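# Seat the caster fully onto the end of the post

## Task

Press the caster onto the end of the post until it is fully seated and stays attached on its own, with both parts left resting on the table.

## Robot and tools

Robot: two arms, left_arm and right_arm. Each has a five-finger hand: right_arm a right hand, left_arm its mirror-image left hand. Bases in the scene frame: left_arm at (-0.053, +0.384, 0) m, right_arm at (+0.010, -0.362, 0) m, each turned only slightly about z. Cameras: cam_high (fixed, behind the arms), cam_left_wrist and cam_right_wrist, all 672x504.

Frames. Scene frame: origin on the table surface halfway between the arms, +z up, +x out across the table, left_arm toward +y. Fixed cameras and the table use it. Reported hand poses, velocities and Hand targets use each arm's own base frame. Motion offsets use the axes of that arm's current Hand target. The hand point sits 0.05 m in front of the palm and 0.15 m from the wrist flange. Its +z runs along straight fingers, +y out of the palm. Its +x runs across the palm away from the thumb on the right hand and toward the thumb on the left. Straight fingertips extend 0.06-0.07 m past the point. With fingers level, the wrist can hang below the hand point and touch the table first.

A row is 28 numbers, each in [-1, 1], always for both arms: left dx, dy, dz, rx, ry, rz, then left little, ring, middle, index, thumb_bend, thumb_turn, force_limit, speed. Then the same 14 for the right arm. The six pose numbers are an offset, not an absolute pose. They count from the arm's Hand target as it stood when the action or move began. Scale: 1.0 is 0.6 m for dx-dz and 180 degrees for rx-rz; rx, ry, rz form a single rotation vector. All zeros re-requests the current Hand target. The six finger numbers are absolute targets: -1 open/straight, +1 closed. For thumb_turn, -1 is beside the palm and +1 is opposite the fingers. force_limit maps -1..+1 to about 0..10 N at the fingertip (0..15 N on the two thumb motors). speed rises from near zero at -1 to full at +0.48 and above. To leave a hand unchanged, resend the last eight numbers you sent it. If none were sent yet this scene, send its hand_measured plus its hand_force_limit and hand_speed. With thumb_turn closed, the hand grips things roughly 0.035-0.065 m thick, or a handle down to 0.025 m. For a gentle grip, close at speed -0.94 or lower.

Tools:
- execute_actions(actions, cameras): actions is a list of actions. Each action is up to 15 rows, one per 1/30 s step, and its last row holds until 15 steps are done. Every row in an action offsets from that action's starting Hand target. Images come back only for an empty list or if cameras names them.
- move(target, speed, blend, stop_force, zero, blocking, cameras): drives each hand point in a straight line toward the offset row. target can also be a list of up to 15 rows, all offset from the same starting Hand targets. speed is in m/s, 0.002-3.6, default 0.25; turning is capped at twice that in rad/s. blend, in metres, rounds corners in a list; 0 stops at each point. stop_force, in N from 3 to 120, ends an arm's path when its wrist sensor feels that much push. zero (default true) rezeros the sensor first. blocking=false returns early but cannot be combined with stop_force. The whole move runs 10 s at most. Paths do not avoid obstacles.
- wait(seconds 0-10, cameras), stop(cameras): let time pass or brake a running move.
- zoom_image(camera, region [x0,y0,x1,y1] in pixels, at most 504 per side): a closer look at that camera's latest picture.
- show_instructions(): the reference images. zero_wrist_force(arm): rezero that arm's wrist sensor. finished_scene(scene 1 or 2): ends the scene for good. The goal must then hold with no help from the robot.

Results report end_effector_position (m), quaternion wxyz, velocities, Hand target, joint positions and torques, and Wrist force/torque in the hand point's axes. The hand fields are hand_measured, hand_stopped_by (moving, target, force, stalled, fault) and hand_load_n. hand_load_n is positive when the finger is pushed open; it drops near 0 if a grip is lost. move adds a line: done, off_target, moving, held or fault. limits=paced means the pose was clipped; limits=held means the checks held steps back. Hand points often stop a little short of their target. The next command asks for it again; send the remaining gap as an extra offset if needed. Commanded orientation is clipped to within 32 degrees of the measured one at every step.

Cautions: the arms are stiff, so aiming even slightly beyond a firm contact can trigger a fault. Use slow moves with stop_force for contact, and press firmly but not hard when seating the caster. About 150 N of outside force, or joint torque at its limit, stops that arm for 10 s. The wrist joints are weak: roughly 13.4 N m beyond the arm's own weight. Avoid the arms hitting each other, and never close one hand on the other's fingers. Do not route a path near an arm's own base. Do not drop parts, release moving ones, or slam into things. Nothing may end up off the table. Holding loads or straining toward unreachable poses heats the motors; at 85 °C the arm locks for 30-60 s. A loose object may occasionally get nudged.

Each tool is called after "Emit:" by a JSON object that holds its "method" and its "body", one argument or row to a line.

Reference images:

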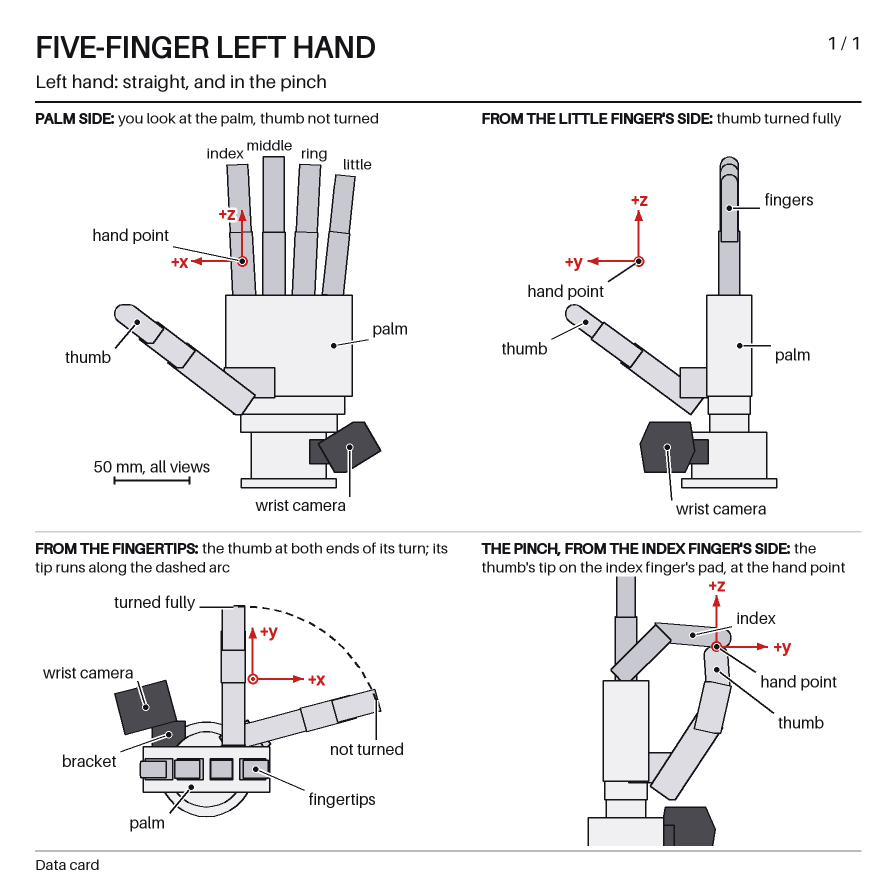

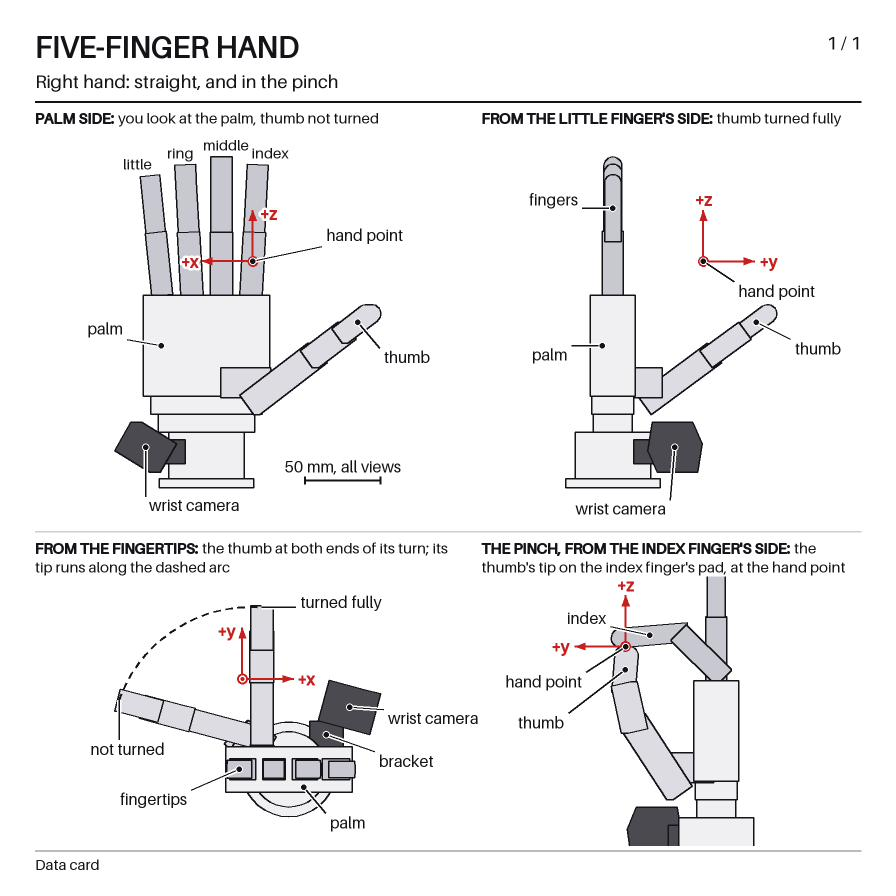

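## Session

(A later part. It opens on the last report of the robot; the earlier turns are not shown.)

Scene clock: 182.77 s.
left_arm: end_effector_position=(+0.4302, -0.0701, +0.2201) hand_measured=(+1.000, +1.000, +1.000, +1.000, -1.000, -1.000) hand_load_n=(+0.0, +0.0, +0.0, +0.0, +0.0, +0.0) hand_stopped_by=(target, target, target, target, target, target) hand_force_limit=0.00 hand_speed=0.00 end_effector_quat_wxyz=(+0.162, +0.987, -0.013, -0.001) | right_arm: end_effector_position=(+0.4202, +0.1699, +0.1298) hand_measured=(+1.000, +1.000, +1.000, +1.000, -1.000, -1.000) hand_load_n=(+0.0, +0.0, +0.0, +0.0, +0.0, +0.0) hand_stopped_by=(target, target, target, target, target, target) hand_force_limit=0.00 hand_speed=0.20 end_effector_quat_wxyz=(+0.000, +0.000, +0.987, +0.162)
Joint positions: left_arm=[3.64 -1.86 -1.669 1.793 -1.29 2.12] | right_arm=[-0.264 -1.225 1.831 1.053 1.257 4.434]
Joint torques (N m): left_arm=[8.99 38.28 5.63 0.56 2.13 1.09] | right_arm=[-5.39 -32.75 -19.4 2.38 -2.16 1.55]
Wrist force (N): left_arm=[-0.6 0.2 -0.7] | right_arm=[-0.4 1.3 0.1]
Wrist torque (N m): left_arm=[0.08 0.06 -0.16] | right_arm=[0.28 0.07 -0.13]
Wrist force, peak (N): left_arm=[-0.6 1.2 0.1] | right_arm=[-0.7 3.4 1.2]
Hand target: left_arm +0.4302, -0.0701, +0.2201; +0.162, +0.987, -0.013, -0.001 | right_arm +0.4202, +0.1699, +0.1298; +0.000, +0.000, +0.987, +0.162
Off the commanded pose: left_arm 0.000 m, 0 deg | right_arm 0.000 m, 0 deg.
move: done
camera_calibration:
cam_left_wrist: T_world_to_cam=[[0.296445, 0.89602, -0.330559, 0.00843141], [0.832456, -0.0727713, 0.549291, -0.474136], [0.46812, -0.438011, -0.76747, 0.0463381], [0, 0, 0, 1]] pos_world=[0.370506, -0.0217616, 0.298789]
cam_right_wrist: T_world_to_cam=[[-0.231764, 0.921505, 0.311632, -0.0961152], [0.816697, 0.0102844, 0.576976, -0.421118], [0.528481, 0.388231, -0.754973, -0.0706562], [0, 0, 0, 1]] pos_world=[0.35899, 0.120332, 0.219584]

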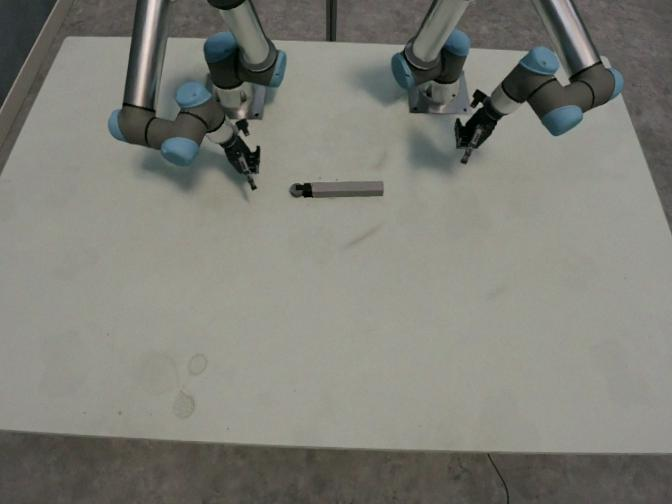

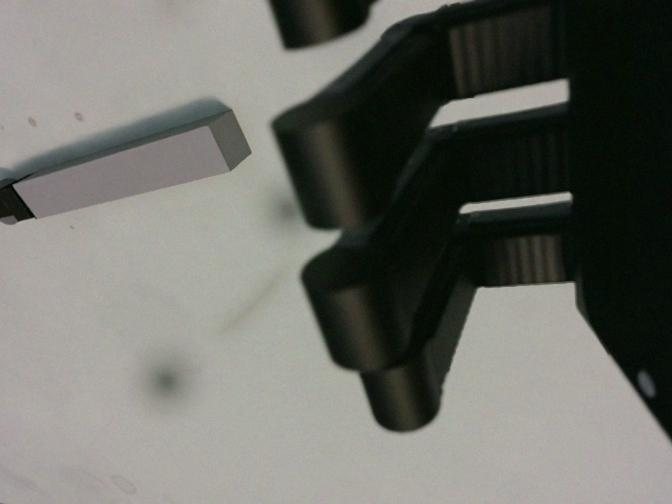

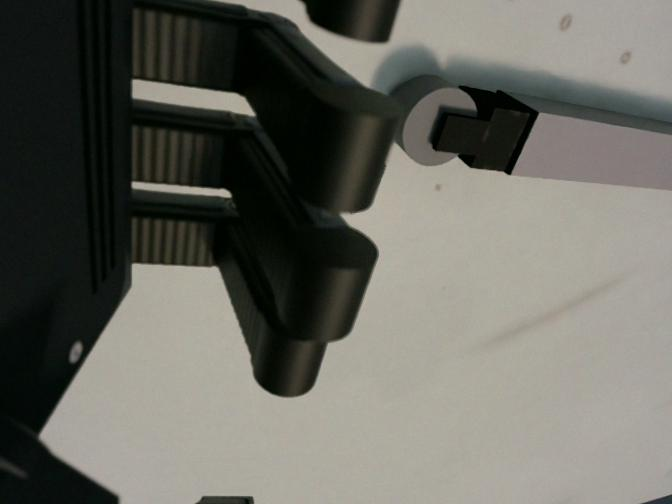

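Emit:
{"method": "move", "body": {
  "target": [0.0407,0.0968,0.386,0,0.008,-0.0237,1,1,1,1,-1,-1,0.0,0.0, -0.003,-0.0065,0.174,0,0.0041,-0.0121,1,1,1,1,-1,-1,0.0,0.2],
  "speed": 0.12,
  "stop_force": 12,
  "cameras": ["all"]
}}

Scene clock: 187.20 s.
left_arm: end_effector_position=(+0.4515, -0.1996, +0.0192) hand_measured=(+1.000, +1.000, +1.000, +1.000, -1.000, -1.000) hand_load_n=(+0.0, +0.0, +0.0, +0.0, -0.5, +0.0) hand_stopped_by=(target, target, target, target, target, target) hand_force_limit=0.00 hand_speed=0.00 end_effector_quat_wxyz=(+0.162, +0.987, +0.025, +0.005) | right_arm: end_effector_position=(+0.4220, +0.1996, +0.0296) hand_measured=(+1.000, +1.000, +1.000, +1.000, -1.000, -1.000) hand_load_n=(+0.0, +0.0, +0.0, +0.0, +0.0, +0.0) hand_stopped_by=(target, target, target, target, target, target) hand_force_limit=0.00 hand_speed=0.20 end_effector_quat_wxyz=(-0.003, -0.020, +0.987, +0.162)
Joint positions: left_arm=[3.311 -2.14 -1.823 2.355 -1.248 1.695] | right_arm=[-0.185 -1.044 1.875 0.814 1.254 4.475]
Joint torques (N m): left_arm=[-7.32 29.17 24.52 0.84 -1.12 -1.35] | right_arm=[-6.9 -36.25 -22.99 5.17 -1.28 -1.46]
Wrist force (N): left_arm=[-0.4 0.0 -0.5] | right_arm=[-0.5 1.3 -0.2]
Wrist torque (N m): left_arm=[0.03 0.03 -0.01] | right_arm=[0.30 0.10 -0.13]
Wrist force, peak (N): left_arm=[-0.8 0.2 -1.6] | right_arm=[-0.5 1.5 0.1]
Hand target: left_arm +0.4515, -0.1996, +0.0191; +0.162, +0.987, +0.025, +0.005 | right_arm +0.4220, +0.1996, +0.0296; -0.003, -0.020, +0.987, +0.162
Off the commanded pose: left_arm 0.000 m, 0 deg | right_arm 0.000 m, 0 deg.
move: done
camera_calibration:
cam_left_wrist: T_world_to_cam=[[0.225165, 0.916505, -0.330635, 0.0880169], [0.835571, -0.00710431, 0.549336, -0.379231], [0.501121, -0.39996, -0.767405, -0.181831], [0, 0, 0, 1]] pos_world=[0.388176, -0.156087, 0.0978889]
cam_right_wrist: T_world_to_cam=[[-0.268497, 0.911456, 0.311702, -0.0743033], [0.815651, 0.0429689, 0.576947, -0.371272], [0.512468, 0.409148, -0.754966, -0.15614], [0, 0, 0, 1]] pos_world=[0.362895, 0.147562, 0.119484]

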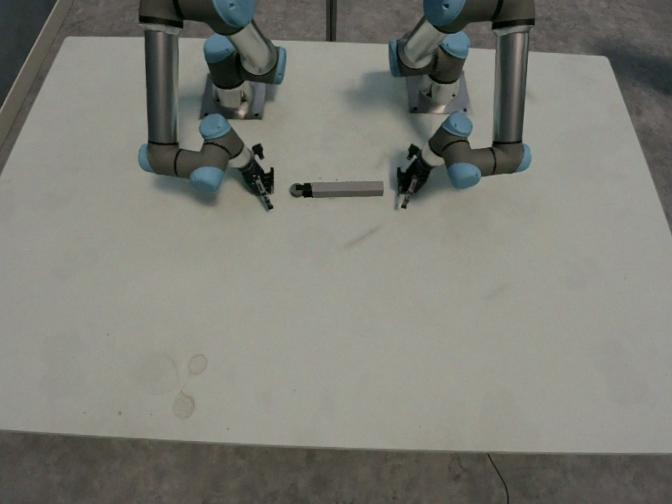

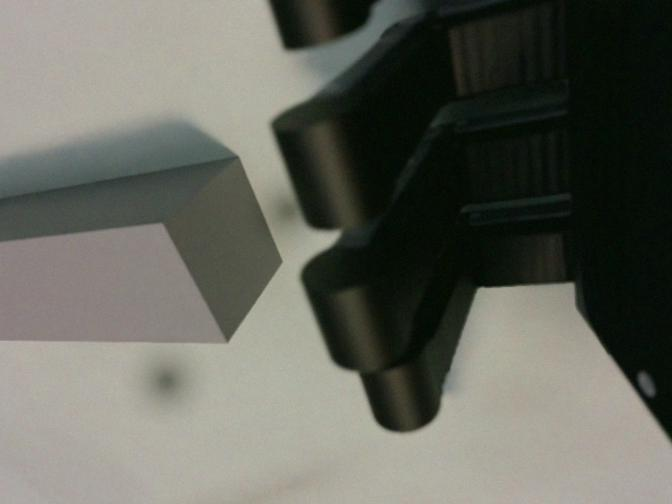

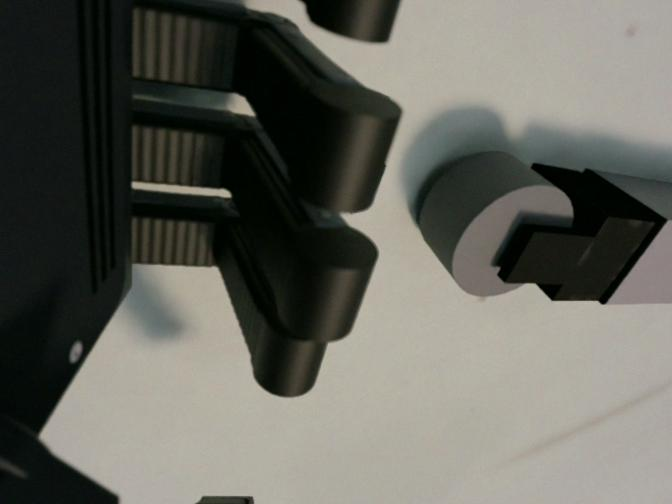

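Emit:
{"method": "move", "body": {
  "target": [0,0.0474,0.016,0,0,0,1,1,1,1,-1,-1,0.0,0.0, 0,0.0474,0.016,0,0,0,1,1,1,1,-1,-1,0.0,0.2],
  "speed": 0.02,
  "stop_force": 6,
  "cameras": ["all"]
}}

Scene clock: 190.73 s.
left_arm: end_effector_position=(+0.4530, -0.2296, +0.0191) hand_measured=(+1.000, +1.000, +1.000, +1.000, -1.000, -1.000) hand_load_n=(+0.0, +0.0, +0.0, +0.0, +0.0, +0.0) hand_stopped_by=(target, target, target, target, target, target) hand_force_limit=0.00 hand_speed=0.00 end_effector_quat_wxyz=(+0.162, +0.987, +0.025, +0.005) | right_arm: end_effector_position=(+0.4208, +0.2296, +0.0296) hand_measured=(+1.000, +1.000, +1.000, +1.000, -1.000, -1.000) hand_load_n=(+0.0, +0.0, +0.0, +0.0, +0.0, +0.0) hand_stopped_by=(target, target, target, target, target, target) hand_force_limit=0.00 hand_speed=0.20 end_effector_quat_wxyz=(-0.003, -0.020, +0.987, +0.162)
Joint positions: left_arm=[3.236 -2.148 -1.799 2.364 -1.246 1.616] | right_arm=[-0.107 -1.04 1.859 0.801 1.249 4.557]
Joint torques (N m): left_arm=[8.39 41.63 1.25 -4.29 0.14 1.35] | right_arm=[-7.91 -34.66 -1.52 4.59 1.07 -1.35]
Wrist force (N): left_arm=[-0.4 0.1 -0.2] | right_arm=[-0.3 1.2 0.2]
Wrist torque (N m): left_arm=[0.02 0.04 -0.02] | right_arm=[0.25 0.04 -0.12]
Wrist force, peak (N): left_arm=[-0.7 0.3 -0.6] | right_arm=[-0.7 1.3 0.0]
Hand target: left_arm +0.4530, -0.2296, +0.0191; +0.162, +0.987, +0.025, +0.005 | right_arm +0.4208, +0.2296, +0.0296; -0.003, -0.020, +0.987, +0.162
Off the commanded pose: left_arm 0.000 m, 0 deg | right_arm 0.000 m, 0 deg.
move: done
camera_calibration:
cam_left_wrist: T_world_to_cam=[[0.225241, 0.916504, -0.330584, 0.115083], [0.835551, -0.00718859, 0.549367, -0.380737], [0.50112, -0.39996, -0.767405, -0.194708], [0, 0, 0, 1]] pos_world=[0.389776, -0.186087, 0.0977887]
cam_right_wrist: T_world_to_cam=[[-0.268497, 0.911456, 0.311702, -0.101938], [0.815651, 0.0429689, 0.576947, -0.371524], [0.512468, 0.409148, -0.754966, -0.167875], [0, 0, 0, 1]] pos_world=[0.361695, 0.177562, 0.119384]

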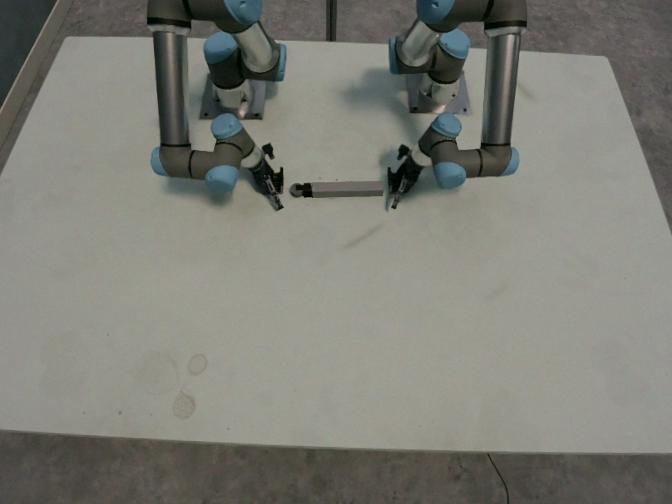

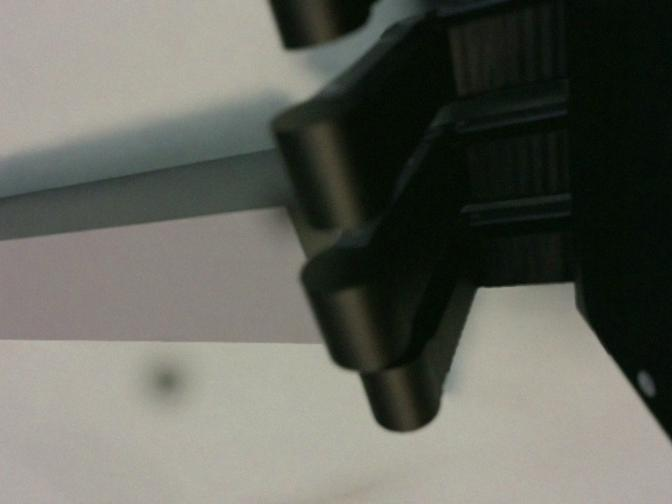

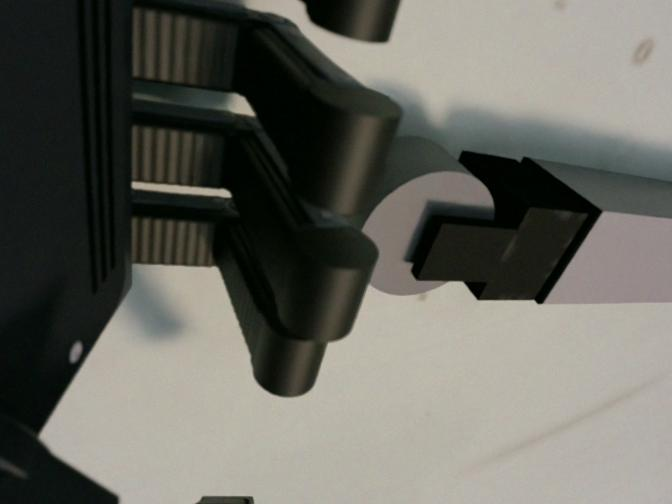

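Emit:
{"method": "move", "body": {
  "target": [0,0.0395,0.0133,0,0,0,1,1,1,1,-1,-1,0.0,0.0, 0,0.0316,0.0106,0,0,0,1,1,1,1,-1,-1,0.0,0.2],
  "speed": 0.015,
  "stop_force": 5,
  "cameras": ["all"]
}}

Scene clock: 193.50 s.
left_arm: end_effector_position=(+0.4542, -0.2512, +0.0191) hand_measured=(+1.000, +1.000, +1.000, +1.000, -1.000, -1.000) hand_load_n=(+0.0, +0.0, +0.0, -0.5, +0.0, +0.0) hand_stopped_by=(target, target, target, target, target, target) hand_force_limit=0.00 hand_speed=0.00 end_effector_quat_wxyz=(+0.162, +0.987, +0.025, +0.005) | right_arm: end_effector_position=(+0.4201, +0.2470, +0.0297) hand_measured=(+1.000, +1.000, +1.000, +1.000, -1.000, -1.000) hand_load_n=(+0.0, +0.0, +0.5, -0.5, +0.0, +0.0) hand_stopped_by=(target, target, target, target, target, target) hand_force_limit=0.00 hand_speed=0.20 end_effector_quat_wxyz=(-0.003, -0.020, +0.987, +0.162)
Joint positions: left_arm=[3.183 -2.157 -1.777 2.368 -1.246 1.56] | right_arm=[-0.063 -1.036 1.847 0.795 1.247 4.604]
Joint torques (N m): left_arm=[9.66 44.4 -0.02 -5.17 1.75 -1.57] | right_arm=[-4.36 -37.35 -1.55 4.73 -2.05 1.19]
Wrist force (N): left_arm=[-0.3 -0.5 -0.3] | right_arm=[-0.7 -0.1 -0.1]
Wrist torque (N m): left_arm=[0.02 0.04 -0.01] | right_arm=[0.20 0.08 -0.15]
Wrist force, peak (N): left_arm=[-0.4 -9.9 -2.5] | right_arm=[-0.2 -8.5 -3.0]
Hand target: left_arm +0.4541, -0.2512, +0.0191; +0.162, +0.987, +0.025, +0.005 (not the last commanded pose) | right_arm +0.4201, +0.2470, +0.0297; -0.003, -0.020, +0.987, +0.162 (not the last commanded pose)
Off the commanded pose: left_arm 0.003 m, 0 deg | right_arm 0.003 m, 0 deg.
move: contact (left_arm, right_arm)
camera_calibration:
cam_left_wrist: T_world_to_cam=[[0.225246, 0.916455, -0.330718, 0.134634], [0.835538, -0.0071034, 0.549387, -0.381791], [0.501139, -0.400075, -0.767333, -0.203937], [0, 0, 0, 1]] pos_world=[0.390876, -0.207688, 0.0977888]
cam_right_wrist: T_world_to_cam=[[-0.268497, 0.911456, 0.311702, -0.118016], [0.815651, 0.0429689, 0.576947, -0.371759], [0.512468, 0.409148, -0.754966, -0.17456], [0, 0, 0, 1]] pos_world=[0.360995, 0.194962, 0.119484]

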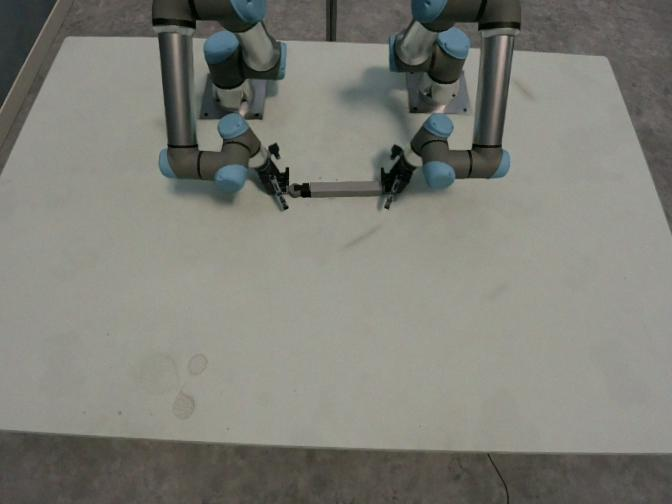

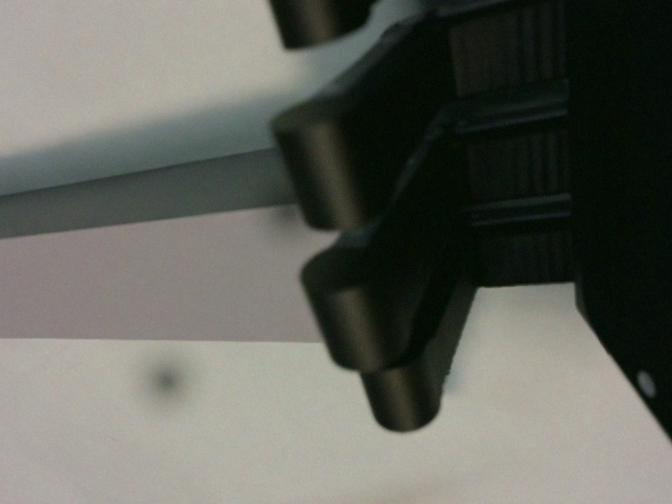

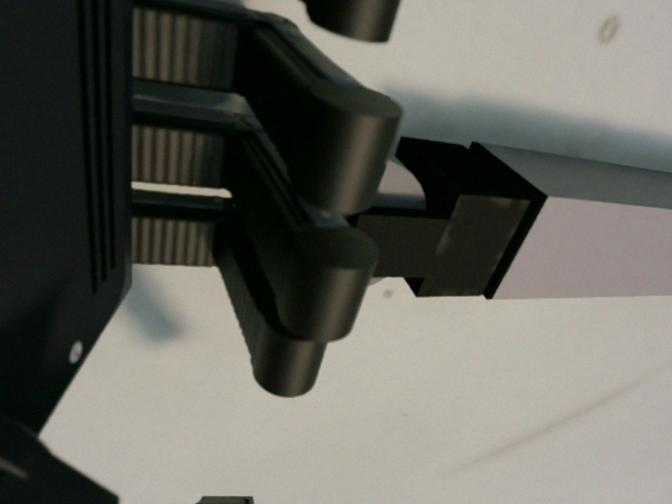

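Emit:
{"method": "move", "body": {
  "target": [0,0,0,0,0,0,1,1,1,1,-1,-1,0.0,0.0, 0,0.019,0.0064,0,0,0,1,1,1,1,-1,-1,0.0,0.2],
  "speed": 0.008,
  "stop_force": 25,
  "cameras": ["cam_right_wrist"]
}}

Emit:
{"method": "zoom_image", "body": {
  "camera": "cam_right_wrist",
  "region": [380, 100, 600, 320]
}}

Scene clock: 195.13 s.
left_arm: end_effector_position=(+0.4541, -0.2512, +0.0191) hand_measured=(+1.000, +1.000, +1.000, +1.000, -1.000, -1.000) hand_load_n=(+0.0, +0.0, -5.5, -5.0, +0.0, +0.0) hand_stopped_by=(target, target, target, target, target, target) hand_force_limit=0.00 hand_speed=0.00 end_effector_quat_wxyz=(+0.162, +0.987, +0.025, +0.005) | right_arm: end_effector_position=(+0.4200, +0.2502, +0.0297) hand_measured=(+1.000, +1.000, +1.000, +1.000, -1.000, -1.000) hand_load_n=(+0.0, +0.0, +0.0, -4.0, +0.0, +0.0) hand_stopped_by=(target, target, target, target, target, target) hand_force_limit=0.00 hand_speed=0.20 end_effector_quat_wxyz=(-0.003, -0.020, +0.987, +0.162)
Joint positions: left_arm=[3.183 -2.157 -1.777 2.368 -1.246 1.56] | right_arm=[-0.054 -1.035 1.844 0.794 1.247 4.613]
Joint torques (N m): left_arm=[-18.76 40.81 1.62 -3.99 2.13 -1.55] | right_arm=[0.19 -35.52 -0.78 4.88 -1.31 -1.34]
Wrist force (N): left_arm=[-0.7 -20.3 -8.9] | right_arm=[-0.9 -17.7 -9.0]
Wrist torque (N m): left_arm=[-0.54 -0.06 0.29] | right_arm=[0.09 0.12 -0.16]
Wrist force, peak (N): left_arm=[-0.9 -24.3 -9.9] | right_arm=[-0.7 -23.3 -11.4]
Hand target: left_arm +0.4541, -0.2512, +0.0191; +0.162, +0.987, +0.025, +0.005 | right_arm +0.4200, +0.2502, +0.0297; -0.003, -0.020, +0.987, +0.162 (not the last commanded pose)
Off the commanded pose: left_arm 0.000 m, 0 deg | right_arm 0.009 m, 0 deg.
move: contact (right_arm)
camera_calibration:
cam_right_wrist: T_world_to_cam=[[-0.268412, 0.911542, 0.311523, -0.121105], [0.815677, 0.0430232, 0.576906, -0.371753], [0.512471, 0.408951, -0.755071, -0.175757], [0, 0, 0, 1]] pos_world=[0.360795, 0.198262, 0.119485]
Images, in order (width x height): cam_right_wrist 672x504.

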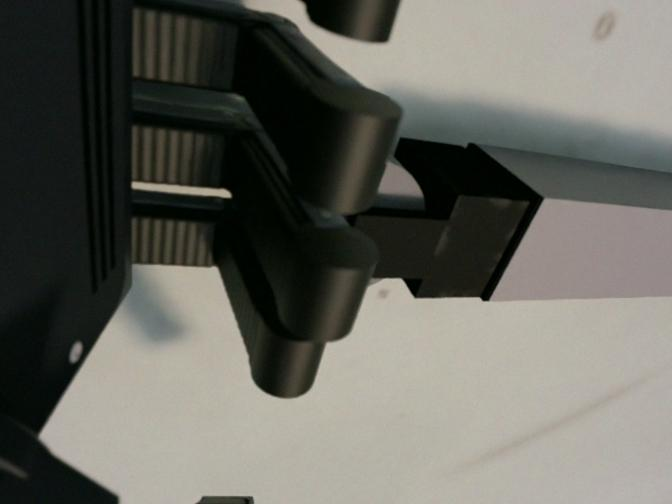

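Scaled by 2.291 from the camera's 672x504 image, which has a finer 960x720 frame.

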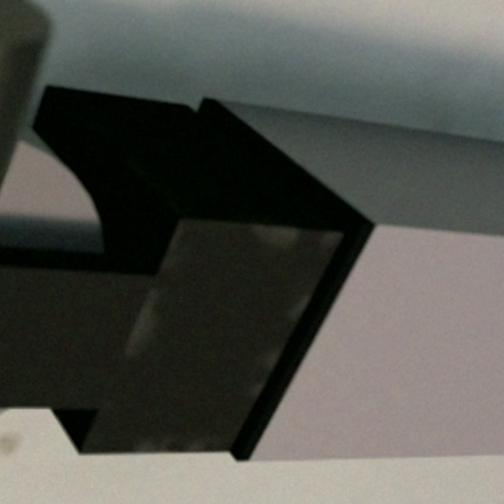

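Emit:
{"method": "move", "body": {
  "target": [0,0,0,0,0,0,1,1,1,1,-1,-1,0.0,0.0, 0,0.019,0.0064,0,0,0,1,1,1,1,-1,-1,0.0,0.2],
  "speed": 0.008,
  "stop_force": 22,
  "cameras": ["cam_right_wrist","cam_left_wrist"]
}}

Emit:
{"method": "zoom_image", "body": {
  "camera": "cam_right_wrist",
  "region": [380, 100, 600, 320]
}}

Scene clock: 197.13 s.
left_arm: end_effector_position=(+0.4541, -0.2512, +0.0191) hand_measured=(+1.000, +1.000, +1.000, +1.000, -1.000, -1.000) hand_load_n=(+0.0, +0.0, -11.5, -8.5, +0.0, +0.0) hand_stopped_by=(target, target, target, target, target, target) hand_force_limit=0.00 hand_speed=0.00 end_effector_quat_wxyz=(+0.162, +0.987, +0.025, +0.005) | right_arm: end_effector_position=(+0.4198, +0.2540, +0.0296) hand_measured=(+1.000, +1.000, +1.000, +1.000, -1.000, -1.000) hand_load_n=(+0.0, +0.0, +0.0, -7.5, +0.0, +0.0) hand_stopped_by=(target, target, target, target, target, target) hand_force_limit=0.00 hand_speed=0.20 end_effector_quat_wxyz=(-0.003, -0.020, +0.987, +0.162)
Joint positions: left_arm=[3.183 -2.157 -1.777 2.368 -1.246 1.56] | right_arm=[-0.044 -1.034 1.841 0.793 1.247 4.623]
Joint torques (N m): left_arm=[-7.31 34.66 6.03 -1 8.13 -1.05] | right_arm=[7.13 -33.76 3.85 5.18 -10.9 -2.13]
Wrist force (N): left_arm=[-0.9 -38.1 -17.5] | right_arm=[-3.0 -34.2 -18.8]
Wrist torque (N m): left_arm=[-1.11 -0.13 0.66] | right_arm=[-0.12 0.16 -0.32]
Wrist force, peak (N): left_arm=[-0.8 -40.7 -17.8] | right_arm=[-2.0 -40.9 -20.2]
Hand target: left_arm +0.4541, -0.2512, +0.0191; +0.162, +0.987, +0.025, +0.005 | right_arm +0.4198, +0.2540, +0.0297; -0.003, -0.020, +0.987, +0.162 (not the last commanded pose)
Off the commanded pose: left_arm 0.000 m, 0 deg | right_arm 0.008 m, 0 deg.
move: contact (right_arm)
camera_calibration:
cam_left_wrist: T_world_to_cam=[[0.225241, 0.916504, -0.330584, 0.134632], [0.835551, -0.00718859, 0.549367, -0.381811], [0.50112, -0.39996, -0.767405, -0.203899], [0, 0, 0, 1]] pos_world=[0.390876, -0.207687, 0.0977887]
cam_right_wrist: T_world_to_cam=[[-0.268413, 0.911668, 0.311152, -0.124577], [0.815615, 0.04321, 0.576979, -0.371859], [0.512569, 0.408649, -0.755168, -0.177222], [0, 0, 0, 1]] pos_world=[0.360694, 0.202063, 0.119485]
Images, in order (width x height): cam_left_wrist 672x504, cam_right_wrist 672x504.

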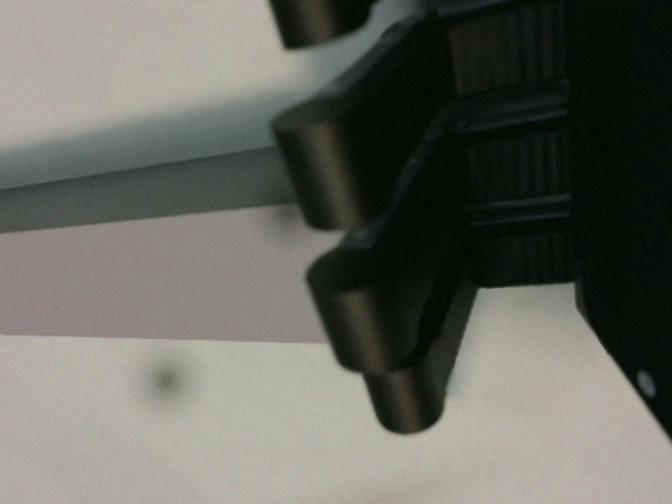

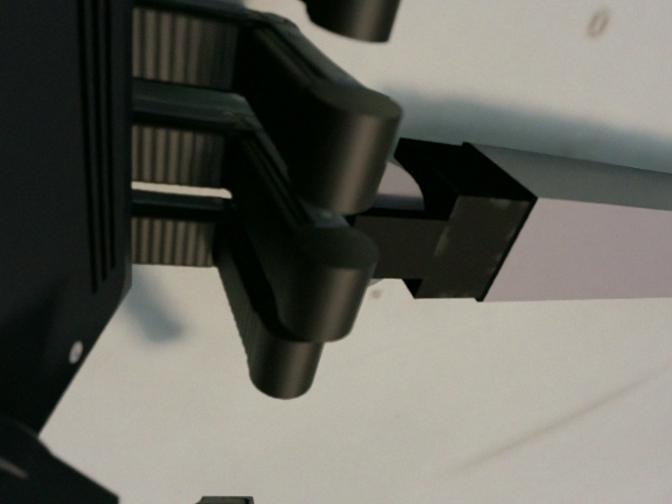

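Scaled by 2.291 from the camera's 672x504 image, which has a finer 960x720 frame.

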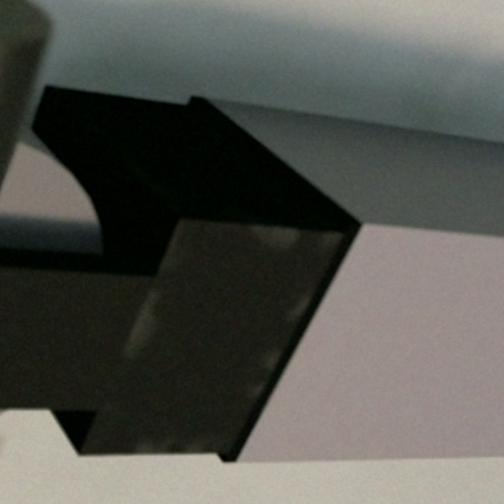

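Emit:
{"method": "move", "body": {
  "target": [0,0,0,0,0,0,1,1,1,1,-1,-1,0.0,0.0, 0,0.019,0.0064,0,0,0,1,1,1,1,-1,-1,0.0,0.2],
  "speed": 0.008,
  "stop_force": 15,
  "cameras": ["cam_right_wrist"]
}}

Emit:
{"method": "zoom_image", "body": {
  "camera": "cam_right_wrist",
  "region": [380, 100, 600, 320]
}}

Scene clock: 198.57 s.
left_arm: end_effector_position=(+0.4542, -0.2512, +0.0191) hand_measured=(+1.000, +1.000, +1.000, +1.000, -1.000, -1.000) hand_load_n=(+0.0, +0.0, -14.5, -11.0, +0.0, +0.0) hand_stopped_by=(target, target, target, target, target, target) hand_force_limit=0.00 hand_speed=0.00 end_effector_quat_wxyz=(+0.162, +0.987, +0.025, +0.005) | right_arm: end_effector_position=(+0.4196, +0.2549, +0.0297) hand_measured=(+1.000, +1.000, +1.000, +1.000, -1.000, -1.000) hand_load_n=(+0.0, +0.0, +0.0, -9.0, -0.5, +0.0) hand_stopped_by=(target, target, target, target, target, target) hand_force_limit=0.00 hand_speed=0.20 end_effector_quat_wxyz=(-0.003, -0.020, +0.987, +0.162)
Joint positions: left_arm=[3.183 -2.157 -1.777 2.368 -1.246 1.56] | right_arm=[-0.042 -1.034 1.84 0.793 1.247 4.626]
Joint torques (N m): left_arm=[-29.19 29.97 8.77 1.21 14.98 -0.57] | right_arm=[15.89 -34.16 4.39 5.31 -11.64 -2.36]
Wrist force (N): left_arm=[-0.9 -48.9 -21.8] | right_arm=[-4.2 -43.6 -22.9]
Wrist torque (N m): left_arm=[-1.43 -0.14 0.82] | right_arm=[-0.14 0.22 -0.40]
Wrist force, peak (N): left_arm=[-1.0 -51.5 -21.1] | right_arm=[-2.0 -50.3 -25.3]
Hand target: left_arm +0.4541, -0.2512, +0.0191; +0.162, +0.987, +0.025, +0.005 | right_arm +0.4196, +0.2549, +0.0297; -0.003, -0.020, +0.987, +0.162 (not the last commanded pose)
Off the commanded pose: left_arm 0.000 m, 0 deg | right_arm 0.011 m, 0 deg.
move: contact (right_arm)
camera_calibration:
cam_right_wrist: T_world_to_cam=[[-0.268145, 0.91172, 0.31123, -0.125542], [0.815831, 0.043083, 0.576684, -0.371834], [0.512365, 0.408546, -0.755362, -0.177421], [0, 0, 0, 1]] pos_world=[0.360594, 0.202963, 0.119486]
Images, in order (width x height): cam_right_wrist 672x504.

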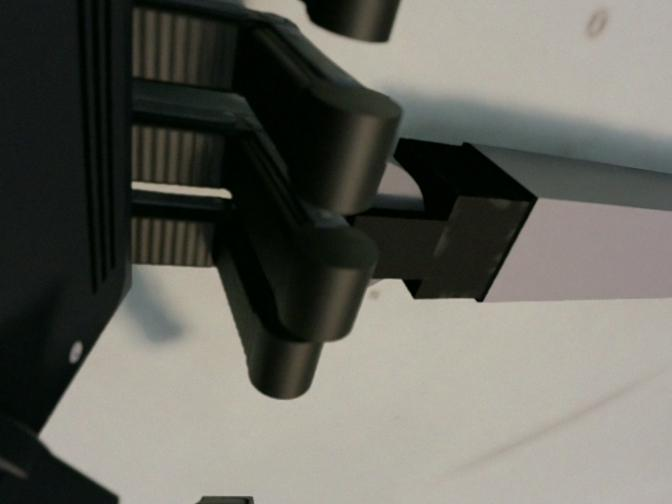

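Scaled by 2.291 from the camera's 672x504 image, which has a finer 960x720 frame.

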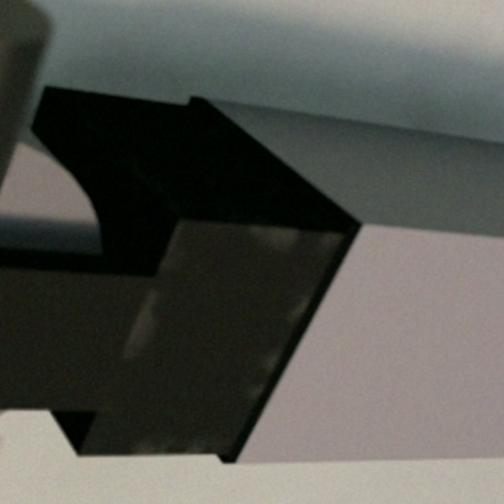

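Emit:
{"method": "move", "body": {
  "target": [
    [0,0,0,0,0,0,1,1,1,1,-1,-1,0.0,0.0, 0,-0.0237,-0.008,0,0,0,1,1,1,1,-1,-1,0.0,0.2],
    [0,-0.0474,-0.016,0,0,0,1,1,1,1,-1,-1,0.0,0.0, 0,-0.079,-0.0267,0,0,0,1,1,1,1,-1,-1,0.0,0.2],
    [0,-0.079,-0.0267,0,0,0,1,1,1,1,-1,-1,0.0,0.0, 0,-0.12,-0.14,0,0,0,1,1,1,1,-1,-1,0.0,0.2]
  ],
  "speed": [0.04,0.08,0.15],
  "blend": 0.005,
  "cameras": ["all"]
}}

Emit:
{"method": "zoom_image", "body": {
  "camera": "cam_right_wrist",
  "region": [380, 60, 600, 260]
}}

Emit:
{"method": "zoom_image", "body": {
  "camera": "cam_high",
  "region": [280, 165, 400, 215]
}}

Scene clock: 200.60 s.
left_arm: end_effector_position=(+0.4515, -0.2012, +0.0192) hand_measured=(+1.000, +1.000, +1.000, +1.000, -1.000, -1.000) hand_load_n=(+0.0, +0.5, +0.5, +0.0, +0.0, +0.0) hand_stopped_by=(target, target, target, target, target, target) hand_force_limit=0.00 hand_speed=0.00 end_effector_quat_wxyz=(+0.162, +0.987, +0.025, +0.005) | right_arm: end_effector_position=(+0.4235, +0.1599, +0.0862) hand_measured=(+1.000, +1.000, +1.000, +1.000, -1.000, -1.000) hand_load_n=(+0.0, +0.5, +0.0, +0.0, +0.0, +0.0) hand_stopped_by=(target, target, target, target, target, target) hand_force_limit=0.00 hand_speed=0.20 end_effector_quat_wxyz=(-0.003, -0.020, +0.987, +0.162)
Joint positions: left_arm=[3.307 -2.14 -1.822 2.355 -1.248 1.691] | right_arm=[-0.286 -1.141 1.849 0.969 1.264 4.37]
Joint torques (N m): left_arm=[-8.14 32.95 24.57 -2.15 0.56 -0.54] | right_arm=[-6.08 -32.75 -2.64 4.61 -2.25 -1.33]
Wrist force (N): left_arm=[-0.5 0.5 -0.5] | right_arm=[-1.3 3.3 -0.1]
Wrist torque (N m): left_arm=[0.10 0.04 -0.17] | right_arm=[0.60 0.20 0.08]
Wrist force, peak (N): left_arm=[-0.4 -49.1 -22.2] | right_arm=[-4.2 -43.6 -23.1]
Hand target: left_arm +0.4516, -0.2013, +0.0192; +0.162, +0.987, +0.025, +0.005 | right_arm +0.4235, +0.1599, +0.0863; -0.003, -0.020, +0.987, +0.162
Off the commanded pose: left_arm 0.000 m, 0 deg | right_arm 0.000 m, 0 deg.
move: done
camera_calibration:
cam_left_wrist: T_world_to_cam=[[0.225097, 0.916501, -0.330693, 0.0895154], [0.835702, -0.00711181, 0.549137, -0.379274], [0.500933, -0.39997, -0.767522, -0.182387], [0, 0, 0, 1]] pos_world=[0.388174, -0.157687, 0.0978896]
cam_right_wrist: T_world_to_cam=[[-0.268085, 0.911803, 0.311039, -0.0555226], [0.815778, 0.0431059, 0.576757, -0.403477], [0.512481, 0.408358, -0.755385, -0.0978198], [0, 0, 0, 1]] pos_world=[0.364394, 0.107963, 0.176086]

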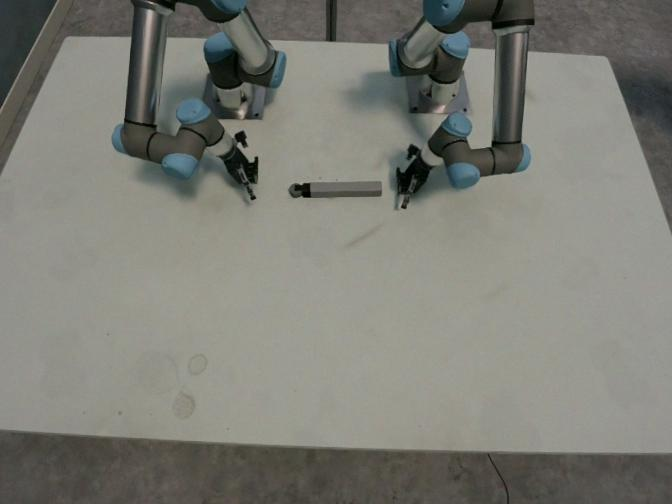

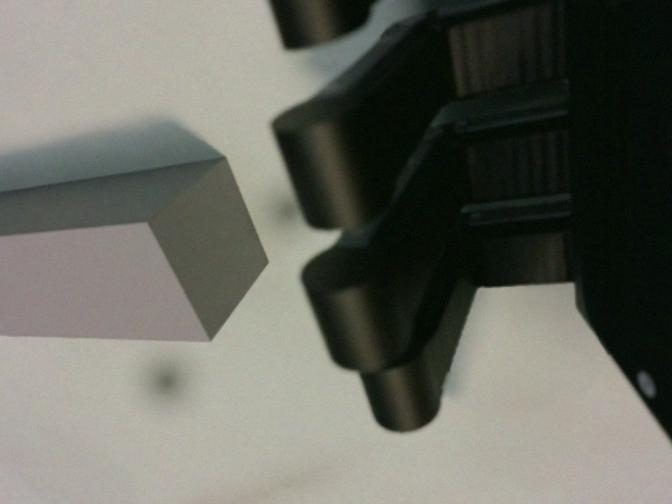

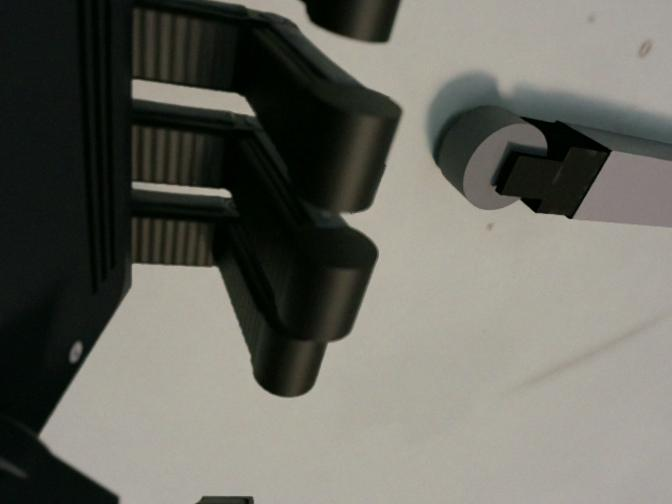

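Scaled by 2.291 from the camera's 672x504 image, which has a finer 960x720 frame.

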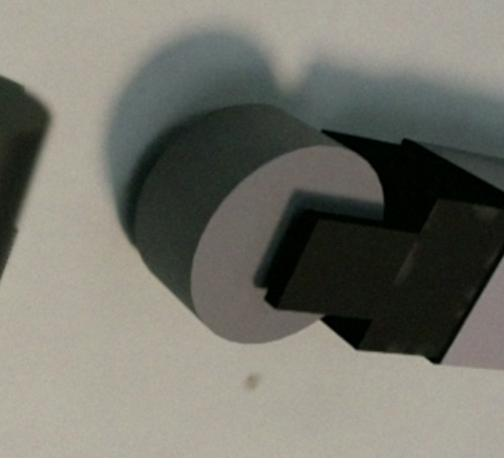

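Scaled by 4.200 from the camera's 672x504 image, which has a finer 960x720 frame.

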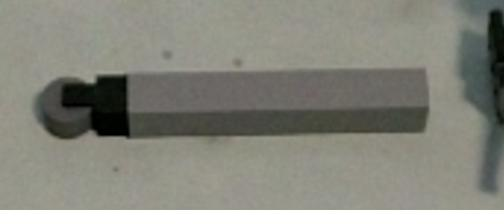

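Emit:
{"method": "zoom_image", "body": {
  "camera": "cam_right_wrist",
  "region": [500, 110, 660, 240]
}}

Scaled by 3.150 from the camera's 672x504 image, which has a finer 960x720 frame.

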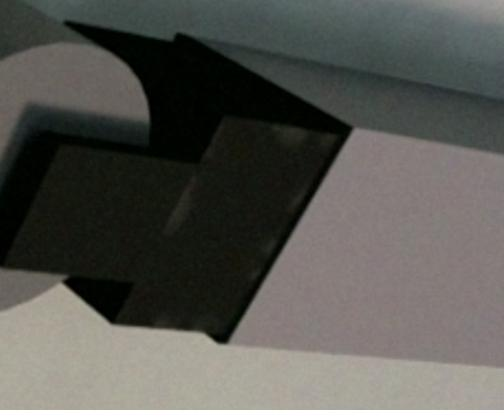

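Emit:
{"method": "finished_scene", "body": {
  "scene": 1
}}

The scene is finished: the task was done.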